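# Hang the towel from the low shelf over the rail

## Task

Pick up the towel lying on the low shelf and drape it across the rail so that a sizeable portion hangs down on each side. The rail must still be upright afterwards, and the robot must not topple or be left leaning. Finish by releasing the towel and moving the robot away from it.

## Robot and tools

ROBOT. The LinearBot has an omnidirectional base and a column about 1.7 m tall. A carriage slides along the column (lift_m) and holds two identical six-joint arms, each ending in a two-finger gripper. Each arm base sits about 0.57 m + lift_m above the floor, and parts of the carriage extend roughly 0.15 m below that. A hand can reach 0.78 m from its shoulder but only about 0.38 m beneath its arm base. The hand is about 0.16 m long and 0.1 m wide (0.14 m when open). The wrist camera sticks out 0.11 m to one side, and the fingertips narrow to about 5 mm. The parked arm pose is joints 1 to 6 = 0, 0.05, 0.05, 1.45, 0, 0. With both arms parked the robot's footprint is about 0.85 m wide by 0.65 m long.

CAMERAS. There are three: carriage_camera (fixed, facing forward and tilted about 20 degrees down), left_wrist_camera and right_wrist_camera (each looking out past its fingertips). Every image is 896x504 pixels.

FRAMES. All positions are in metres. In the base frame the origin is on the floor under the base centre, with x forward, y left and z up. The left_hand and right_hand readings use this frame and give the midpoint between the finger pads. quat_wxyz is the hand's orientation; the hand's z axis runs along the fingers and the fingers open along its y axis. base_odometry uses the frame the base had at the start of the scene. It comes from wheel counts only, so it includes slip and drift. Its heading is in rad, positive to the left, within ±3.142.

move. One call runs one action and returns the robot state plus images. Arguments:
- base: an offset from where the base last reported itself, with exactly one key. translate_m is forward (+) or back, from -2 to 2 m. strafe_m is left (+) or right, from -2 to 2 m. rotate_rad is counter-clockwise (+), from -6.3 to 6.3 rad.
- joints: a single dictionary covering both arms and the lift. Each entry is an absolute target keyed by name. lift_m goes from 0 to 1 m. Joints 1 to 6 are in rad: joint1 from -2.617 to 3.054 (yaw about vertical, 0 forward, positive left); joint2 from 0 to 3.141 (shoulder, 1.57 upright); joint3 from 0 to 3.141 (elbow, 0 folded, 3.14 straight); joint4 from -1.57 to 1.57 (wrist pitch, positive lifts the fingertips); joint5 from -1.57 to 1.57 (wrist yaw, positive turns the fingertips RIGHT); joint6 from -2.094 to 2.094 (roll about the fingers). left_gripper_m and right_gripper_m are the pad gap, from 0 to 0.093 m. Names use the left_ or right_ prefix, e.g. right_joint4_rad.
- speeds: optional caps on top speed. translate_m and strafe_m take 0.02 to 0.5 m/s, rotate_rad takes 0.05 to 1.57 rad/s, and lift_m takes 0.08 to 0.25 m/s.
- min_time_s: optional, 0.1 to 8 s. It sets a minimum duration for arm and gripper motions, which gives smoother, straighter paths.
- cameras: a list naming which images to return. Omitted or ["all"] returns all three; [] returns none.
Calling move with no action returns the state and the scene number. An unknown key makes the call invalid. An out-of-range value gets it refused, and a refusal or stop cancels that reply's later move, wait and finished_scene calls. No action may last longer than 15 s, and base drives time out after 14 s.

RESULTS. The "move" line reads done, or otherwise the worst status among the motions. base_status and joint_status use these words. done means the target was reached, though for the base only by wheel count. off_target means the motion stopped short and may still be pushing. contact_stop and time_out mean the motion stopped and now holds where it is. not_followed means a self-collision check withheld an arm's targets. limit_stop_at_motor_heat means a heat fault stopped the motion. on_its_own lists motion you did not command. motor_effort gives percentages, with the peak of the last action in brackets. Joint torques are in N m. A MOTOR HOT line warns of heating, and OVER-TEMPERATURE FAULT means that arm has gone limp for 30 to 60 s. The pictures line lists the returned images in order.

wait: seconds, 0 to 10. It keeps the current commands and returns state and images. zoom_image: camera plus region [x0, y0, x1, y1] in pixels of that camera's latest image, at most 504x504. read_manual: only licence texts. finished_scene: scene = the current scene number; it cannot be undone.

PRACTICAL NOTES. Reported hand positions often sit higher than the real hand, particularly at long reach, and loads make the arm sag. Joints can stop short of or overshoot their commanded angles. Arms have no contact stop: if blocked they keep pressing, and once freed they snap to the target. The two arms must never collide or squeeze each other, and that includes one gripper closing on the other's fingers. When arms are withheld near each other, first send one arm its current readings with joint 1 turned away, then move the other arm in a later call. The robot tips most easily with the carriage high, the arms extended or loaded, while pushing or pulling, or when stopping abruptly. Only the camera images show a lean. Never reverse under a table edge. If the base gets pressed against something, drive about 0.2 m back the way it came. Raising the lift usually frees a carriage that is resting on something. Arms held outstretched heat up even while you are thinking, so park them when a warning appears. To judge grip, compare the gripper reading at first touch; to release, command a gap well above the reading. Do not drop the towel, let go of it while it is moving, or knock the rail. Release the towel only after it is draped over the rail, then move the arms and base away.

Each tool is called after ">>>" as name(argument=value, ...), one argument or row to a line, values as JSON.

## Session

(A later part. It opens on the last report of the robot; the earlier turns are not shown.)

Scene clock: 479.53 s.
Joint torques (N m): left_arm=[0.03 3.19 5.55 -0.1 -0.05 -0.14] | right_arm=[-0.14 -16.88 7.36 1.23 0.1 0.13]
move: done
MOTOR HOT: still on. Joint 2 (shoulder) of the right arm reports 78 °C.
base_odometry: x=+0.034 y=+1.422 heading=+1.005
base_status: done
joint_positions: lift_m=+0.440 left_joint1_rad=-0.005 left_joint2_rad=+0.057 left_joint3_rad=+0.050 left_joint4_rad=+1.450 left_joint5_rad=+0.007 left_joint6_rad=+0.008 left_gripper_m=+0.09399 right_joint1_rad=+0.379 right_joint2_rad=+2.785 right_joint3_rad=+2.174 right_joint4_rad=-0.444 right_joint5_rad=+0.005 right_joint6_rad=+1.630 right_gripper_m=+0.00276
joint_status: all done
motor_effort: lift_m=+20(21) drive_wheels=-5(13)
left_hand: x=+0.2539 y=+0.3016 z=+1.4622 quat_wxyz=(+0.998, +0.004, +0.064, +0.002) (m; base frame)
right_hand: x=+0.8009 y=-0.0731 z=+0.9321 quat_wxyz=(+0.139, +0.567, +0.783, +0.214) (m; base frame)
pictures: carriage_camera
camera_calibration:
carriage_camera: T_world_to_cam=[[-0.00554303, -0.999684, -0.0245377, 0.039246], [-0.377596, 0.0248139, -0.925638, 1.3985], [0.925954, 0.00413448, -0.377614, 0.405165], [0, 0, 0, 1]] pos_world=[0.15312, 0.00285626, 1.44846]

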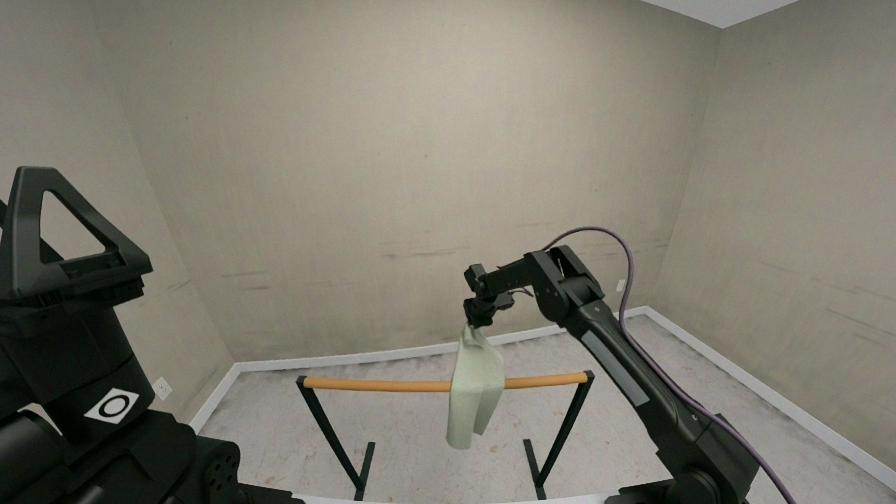

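>>> move(
  base={"translate_m": 0.045},
  speeds={"translate_m": 0.06},
  cameras=["carriage_camera"],
)

>>> zoom_image(
  camera="carriage_camera",
  region=[360, 280, 580, 500],
)

Scene clock: 494.00 s.
Joint torques (N m): left_arm=[0.16 3.18 5.56 -0.12 -0.03 -0.18] | right_arm=[-0.13 -16.72 7.45 1.13 0.07 0.14]
move: done
MOTOR HOT: still on. Joint 2 (shoulder) of the right arm reports 82 °C.
base_odometry: x=+0.058 y=+1.460 heading=+1.004
base_status: done
joint_positions: lift_m=+0.440 left_joint1_rad=-0.005 left_joint2_rad=+0.057 left_joint3_rad=+0.050 left_joint4_rad=+1.450 left_joint5_rad=+0.007 left_joint6_rad=+0.008 left_gripper_m=+0.09399 right_joint1_rad=+0.379 right_joint2_rad=+2.785 right_joint3_rad=+2.174 right_joint4_rad=-0.444 right_joint5_rad=+0.005 right_joint6_rad=+1.630 right_gripper_m=+0.00276
joint_status: not commanded
motor_effort: lift_m=+20(20) drive_wheels=-4(13)
left_hand: x=+0.2538 y=+0.3016 z=+1.4622 quat_wxyz=(+0.998, +0.004, +0.063, +0.002) (m; base frame)
right_hand: x=+0.8006 y=-0.0726 z=+0.9320 quat_wxyz=(+0.139, +0.566, +0.784, +0.214) (m; base frame)
pictures: carriage_camera
camera_calibration:
carriage_camera: T_world_to_cam=[[-0.00554303, -0.999684, -0.0245377, 0.039246], [-0.377596, 0.0248139, -0.925638, 1.3985], [0.925954, 0.00413448, -0.377614, 0.405165], [0, 0, 0, 1]] pos_world=[0.15312, 0.00285626, 1.44846]

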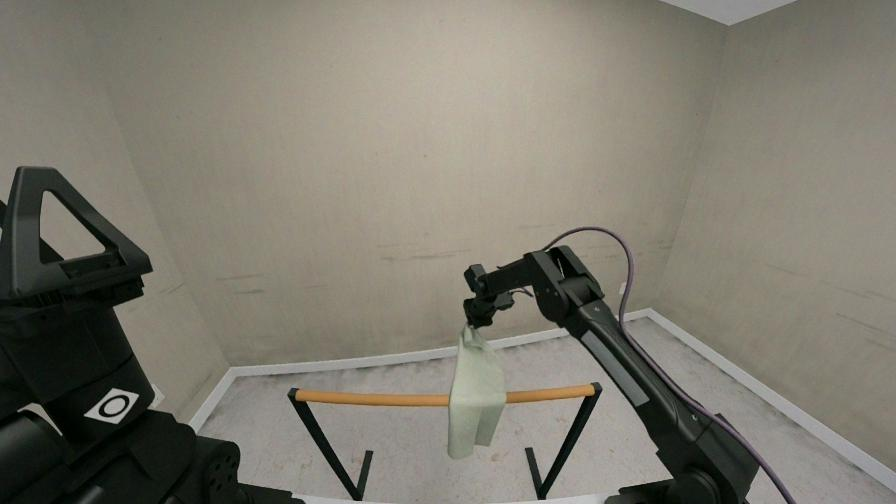

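Scaled by 2.291 from the camera's 896x504 image, which has a finer 1280x720 frame.

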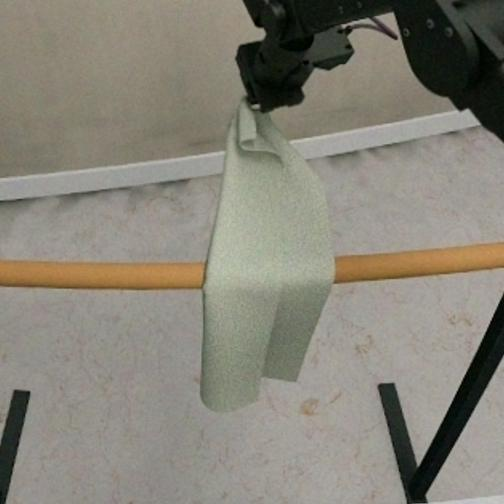

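>>> move(
  base={"translate_m": -0.08},
  joints={"lift_m": 0.3},
  speeds={"translate_m": 0.06, "lift_m": 0.1},
  cameras=["carriage_camera"],
)

>>> zoom_image(
  camera="carriage_camera",
  region=[360, 280, 580, 500],
)

Scene clock: 504.77 s.
Joint torques (N m): left_arm=[0.13 3.28 5.59 -0.1 -0.05 -0.17] | right_arm=[-0.17 -16.84 7.38 1.19 0.09 0.13]
move: done
MOTOR HOT: still on. Joint 2 (shoulder) of the right arm reports 84 °C.
base_odometry: x=+0.015 y=+1.393 heading=+1.005
base_status: done
joint_positions: lift_m=+0.300 left_joint1_rad=-0.005 left_joint2_rad=+0.056 left_joint3_rad=+0.050 left_joint4_rad=+1.450 left_joint5_rad=+0.007 left_joint6_rad=+0.008 left_gripper_m=+0.09399 right_joint1_rad=+0.379 right_joint2_rad=+2.785 right_joint3_rad=+2.175 right_joint4_rad=-0.441 right_joint5_rad=+0.005 right_joint6_rad=+1.630 right_gripper_m=+0.00276
joint_status: all done
motor_effort: lift_m=+20(21) drive_wheels=-5(11)
left_hand: x=+0.2536 y=+0.3016 z=+1.3222 quat_wxyz=(+0.998, +0.004, +0.063, +0.002) (m; base frame)
right_hand: x=+0.8018 y=-0.0727 z=+0.7928 quat_wxyz=(+0.140, +0.566, +0.783, +0.216) (m; base frame)
pictures: carriage_camera
camera_calibration:
carriage_camera: T_world_to_cam=[[-0.00554303, -0.999684, -0.0245377, 0.0358107], [-0.377596, 0.0248139, -0.925638, 1.26891], [0.925954, 0.00413448, -0.377614, 0.352299], [0, 0, 0, 1]] pos_world=[0.15312, 0.00285626, 1.30846]

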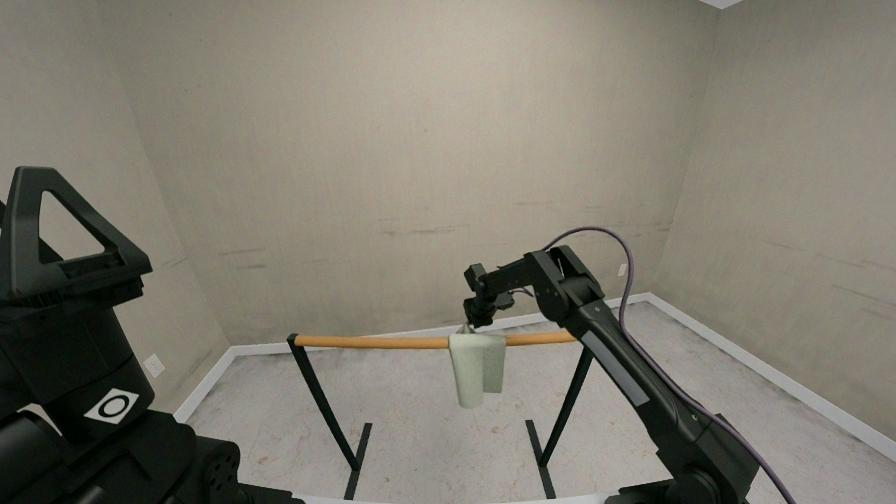

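Scaled by 2.291 from the camera's 896x504 image, which has a finer 1280x720 frame.

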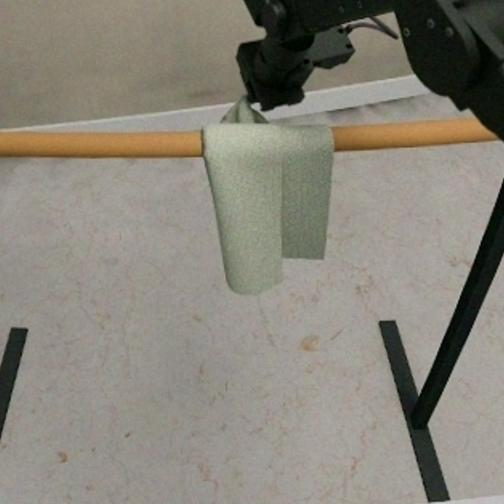

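>>> move(
  base={"translate_m": 0.025},
  joints={"lift_m": 0.245},
  speeds={"translate_m": 0.05, "lift_m": 0.1},
  cameras=[],
)

>>> move(
  joints={"right_gripper_m": 0.04},
  min_time_s=1.5,
  cameras=["carriage_camera", "right_wrist_camera"],
)

>>> zoom_image(
  camera="carriage_camera",
  region=[360, 280, 580, 500],
)

Scene clock: 513.67 s.
Joint torques (N m): left_arm=[0.09 3.37 5.59 -0.11 -0.07 -0.18] | right_arm=[-0.27 -16.8 7.35 1.16 0.12 0.12]
move: done
MOTOR HOT: still on. Joint 2 (shoulder) of the right arm reports 85 °C.
base_odometry: x=+0.029 y=+1.413 heading=+1.004
base_status: done
joint_positions: lift_m=+0.245 left_joint1_rad=-0.005 left_joint2_rad=+0.056 left_joint3_rad=+0.050 left_joint4_rad=+1.451 left_joint5_rad=+0.007 left_joint6_rad=+0.008 left_gripper_m=+0.09399 right_joint1_rad=+0.381 right_joint2_rad=+2.785 right_joint3_rad=+2.175 right_joint4_rad=-0.439 right_joint5_rad=+0.004 right_joint6_rad=+1.630 right_gripper_m=+0.00276
joint_status: all done
motor_effort: lift_m=+20(20) drive_wheels=+5(12)
left_hand: x=+0.2535 y=+0.3016 z=+1.2672 quat_wxyz=(+0.998, +0.004, +0.063, +0.002) (m; base frame)
right_hand: x=+0.8015 y=-0.0711 z=+0.7380 quat_wxyz=(+0.140, +0.565, +0.784, +0.217) (m; base frame)
pictures: none
No camera images: "cameras" was empty.

Scene clock: 515.47 s.
Joint torques (N m): left_arm=[0.1 3.25 5.53 -0.11 -0.04 -0.15] | right_arm=[-0.27 -16.65 7.35 1.18 0.1 0.15]
move: done
MOTOR HOT: still on. Joint 2 (shoulder) of the right arm reports 85 °C.
base_odometry: x=+0.029 y=+1.413 heading=+1.004
base_status: not commanded
joint_positions: lift_m=+0.245 left_joint1_rad=-0.005 left_joint2_rad=+0.056 left_joint3_rad=+0.050 left_joint4_rad=+1.451 left_joint5_rad=+0.007 left_joint6_rad=+0.008 left_gripper_m=+0.09399 right_joint1_rad=+0.381 right_joint2_rad=+2.785 right_joint3_rad=+2.175 right_joint4_rad=-0.439 right_joint5_rad=+0.004 right_joint6_rad=+1.630 right_gripper_m=+0.03989
joint_status: all done
motor_effort: lift_m=+20(20) drive_wheels=+5(6)
left_hand: x=+0.2535 y=+0.3016 z=+1.2672 quat_wxyz=(+0.998, +0.004, +0.063, +0.002) (m; base frame)
right_hand: x=+0.8015 y=-0.0711 z=+0.7380 quat_wxyz=(+0.140, +0.565, +0.784, +0.217) (m; base frame)
pictures: carriage_camera, right_wrist_camera
camera_calibration:
carriage_camera: T_world_to_cam=[[-0.00554303, -0.999684, -0.0245377, 0.0344636], [-0.377596, 0.0248139, -0.925638, 1.21809], [0.925954, 0.00413448, -0.377614, 0.331568], [0, 0, 0, 1]] pos_world=[0.15312, 0.00285626, 1.25356]
right_wrist_camera: T_world_to_cam=[[-0.803321, -0.234938, -0.547247, 1.04031], [-0.542953, 0.666475, 0.510894, 0.117512], [0.244698, 0.707542, -0.662954, 0.470139], [0, 0, 0, 1]] pos_world=[0.784467, -0.166553, 0.820952]

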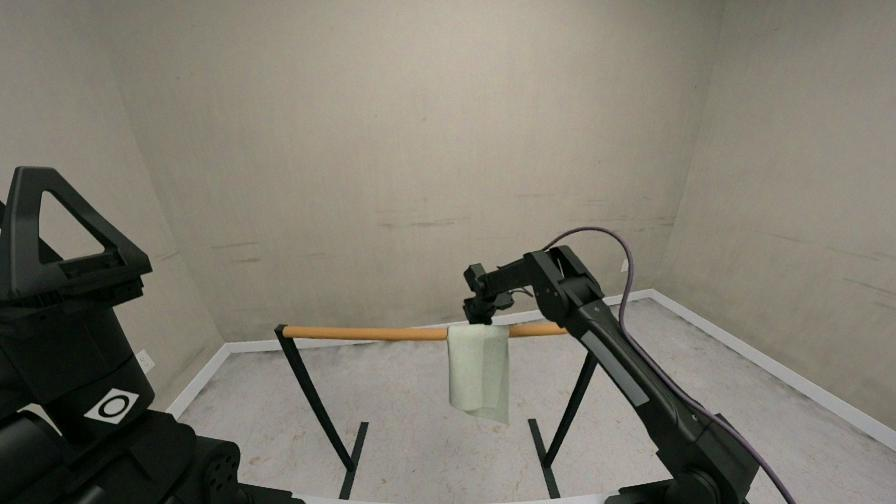

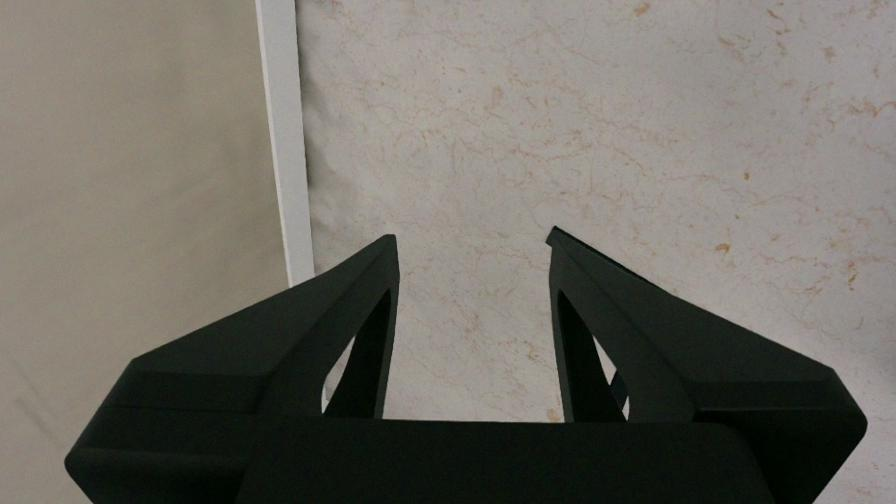

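Scaled by 2.291 from the camera's 896x504 image, which has a finer 1280x720 frame.

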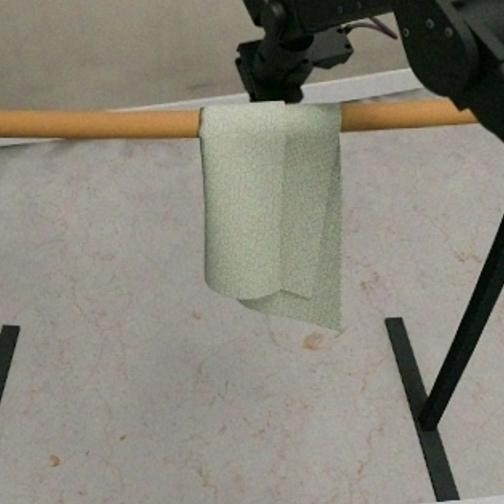

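>>> move(
  joints={"lift_m": 0.6},
  speeds={"lift_m": 0.15},
  cameras=["carriage_camera"],
)

>>> zoom_image(
  camera="carriage_camera",
  region=[360, 280, 580, 500],
)

Scene clock: 521.33 s.
Joint torques (N m): left_arm=[0.02 3.26 5.65 -0.11 -0.06 -0.17] | right_arm=[-0.31 -16.85 7.38 1.13 0.09 0.15]
move: done
MOTOR HOT: still on. Joint 2 (shoulder) of the right arm reports 86 °C.
base_odometry: x=+0.029 y=+1.413 heading=+1.004
base_status: not commanded
joint_positions: lift_m=+0.600 left_joint1_rad=-0.005 left_joint2_rad=+0.056 left_joint3_rad=+0.050 left_joint4_rad=+1.451 left_joint5_rad=+0.007 left_joint6_rad=+0.008 left_gripper_m=+0.09399 right_joint1_rad=+0.381 right_joint2_rad=+2.785 right_joint3_rad=+2.175 right_joint4_rad=-0.436 right_joint5_rad=+0.004 right_joint6_rad=+1.630 right_gripper_m=+0.03989
joint_status: all done
motor_effort: lift_m=+24(30) drive_wheels=+5(5)
left_hand: x=+0.2535 y=+0.3016 z=+1.6217 quat_wxyz=(+0.998, +0.004, +0.063, +0.002) (m; base frame)
right_hand: x=+0.8020 y=-0.0709 z=+1.0924 quat_wxyz=(+0.141, +0.565, +0.783, +0.218) (m; base frame)
pictures: carriage_camera
camera_calibration:
carriage_camera: T_world_to_cam=[[-0.00554303, -0.999684, -0.0245377, 0.0431598], [-0.377596, 0.0248139, -0.925638, 1.54614], [0.925954, 0.00413448, -0.377614, 0.465394], [0, 0, 0, 1]] pos_world=[0.15312, 0.00285626, 1.60796]

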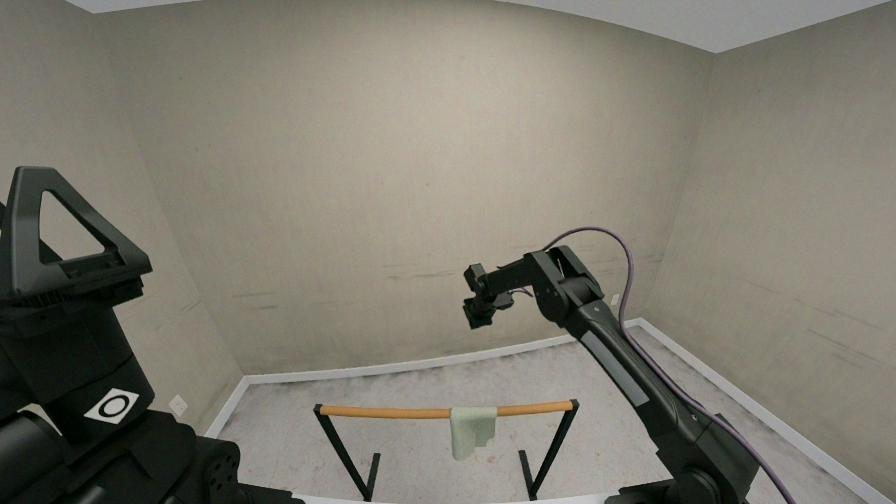

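Scaled by 2.291 from the camera's 896x504 image, which has a finer 1280x720 frame.

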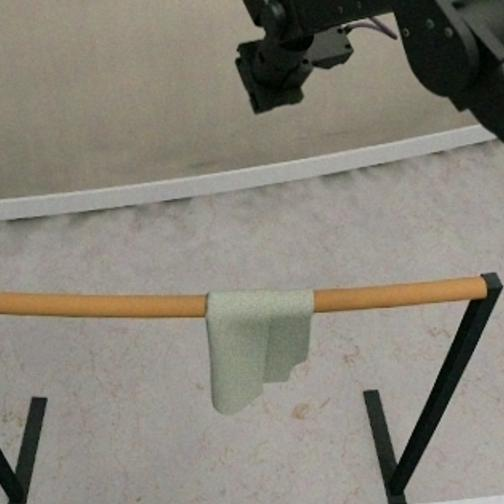

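Clear. Back away, then park.

>>> move(
  base={"translate_m": -0.5},
  speeds={"translate_m": 0.25},
  cameras=[],
)

>>> move(
  joints={"right_joint1_rad": 0, "right_joint2_rad": 0.05, "right_joint3_rad": 0.05, "right_joint4_rad": 1.45, "right_joint5_rad": 0, "right_joint6_rad": 0, "lift_m": 0.4},
  min_time_s=2.5,
  cameras=["carriage_camera"],
)

>>> zoom_image(
  camera="carriage_camera",
  region=[340, 240, 560, 460],
)

Scene clock: 527.97 s.
Joint torques (N m): left_arm=[0.13 3.28 5.46 -0.11 -0.04 -0.18] | right_arm=[-0.25 -16.8 7.32 1.16 0.11 0.14]
move: done
MOTOR HOT: still on. Joint 2 (shoulder) of the right arm reports 87 °C.
base_odometry: x=-0.240 y=+0.991 heading=+1.004
base_status: done
joint_positions: lift_m=+0.600 left_joint1_rad=-0.005 left_joint2_rad=+0.056 left_joint3_rad=+0.050 left_joint4_rad=+1.451 left_joint5_rad=+0.007 left_joint6_rad=+0.008 left_gripper_m=+0.09399 right_joint1_rad=+0.380 right_joint2_rad=+2.785 right_joint3_rad=+2.175 right_joint4_rad=-0.436 right_joint5_rad=+0.004 right_joint6_rad=+1.630 right_gripper_m=+0.03989
joint_status: not commanded
motor_effort: lift_m=+25(25) drive_wheels=+0(12)
left_hand: x=+0.2535 y=+0.3016 z=+1.6217 quat_wxyz=(+0.998, +0.004, +0.063, +0.002) (m; base frame)
right_hand: x=+0.8023 y=-0.0716 z=+1.0924 quat_wxyz=(+0.141, +0.566, +0.783, +0.218) (m; base frame)
pictures: none
No camera images: "cameras" was empty.

Scene clock: 530.87 s.
Joint torques (N m): left_arm=[0.13 3.32 5.6 -0.13 -0.05 -0.18] | right_arm=[-0.87 2.81 4.94 0.09 0.03 -0.1]
move: done
MOTOR HOT: still on. Joint 2 (shoulder) of the right arm reports 85 °C.
base_odometry: x=-0.240 y=+0.991 heading=+1.004
base_status: not commanded
joint_positions: lift_m=+0.400 left_joint1_rad=-0.005 left_joint2_rad=+0.056 left_joint3_rad=+0.050 left_joint4_rad=+1.451 left_joint5_rad=+0.007 left_joint6_rad=+0.008 left_gripper_m=+0.09399 right_joint1_rad=+0.007 right_joint2_rad=+0.062 right_joint3_rad=+0.061 right_joint4_rad=+1.434 right_joint5_rad=+0.004 right_joint6_rad=+0.015 right_gripper_m=+0.03991
joint_status: all done
motor_effort: lift_m=+20(20) drive_wheels=+0(2)
left_hand: x=+0.2534 y=+0.3016 z=+1.4223 quat_wxyz=(+0.998, +0.004, +0.063, +0.002) (m; base frame)
right_hand: x=+0.2563 y=-0.3033 z=+1.4245 quat_wxyz=(+0.998, +0.002, +0.069, +0.011) (m; base frame)
pictures: carriage_camera
camera_calibration:
carriage_camera: T_world_to_cam=[[-0.00554303, -0.999684, -0.0245377, 0.038267], [-0.377596, 0.0248139, -0.925638, 1.36157], [0.925954, 0.00413448, -0.377614, 0.390098], [0, 0, 0, 1]] pos_world=[0.15312, 0.00285626, 1.40856]

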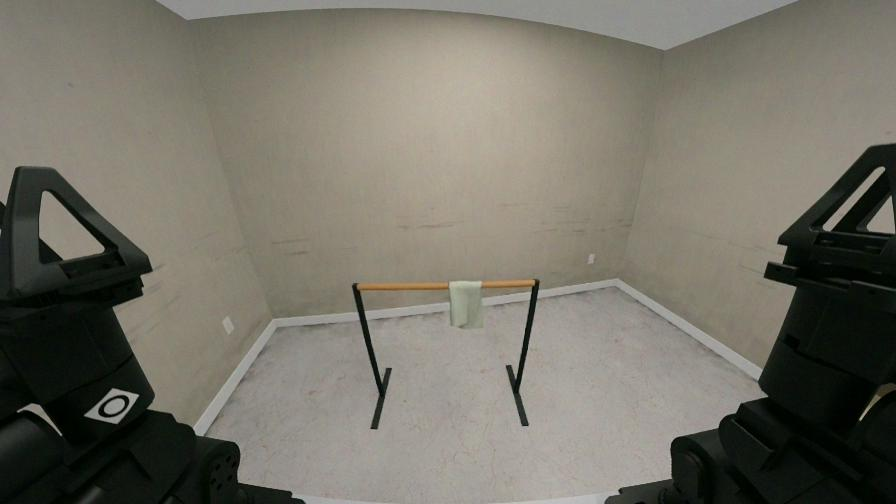

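Scaled by 2.291 from the camera's 896x504 image, which has a finer 1280x720 frame.

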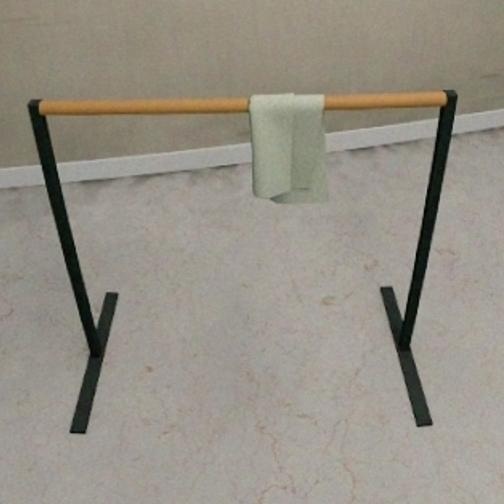

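>>> finished_scene(
  scene=1,
)

The scene is finished: the task was done.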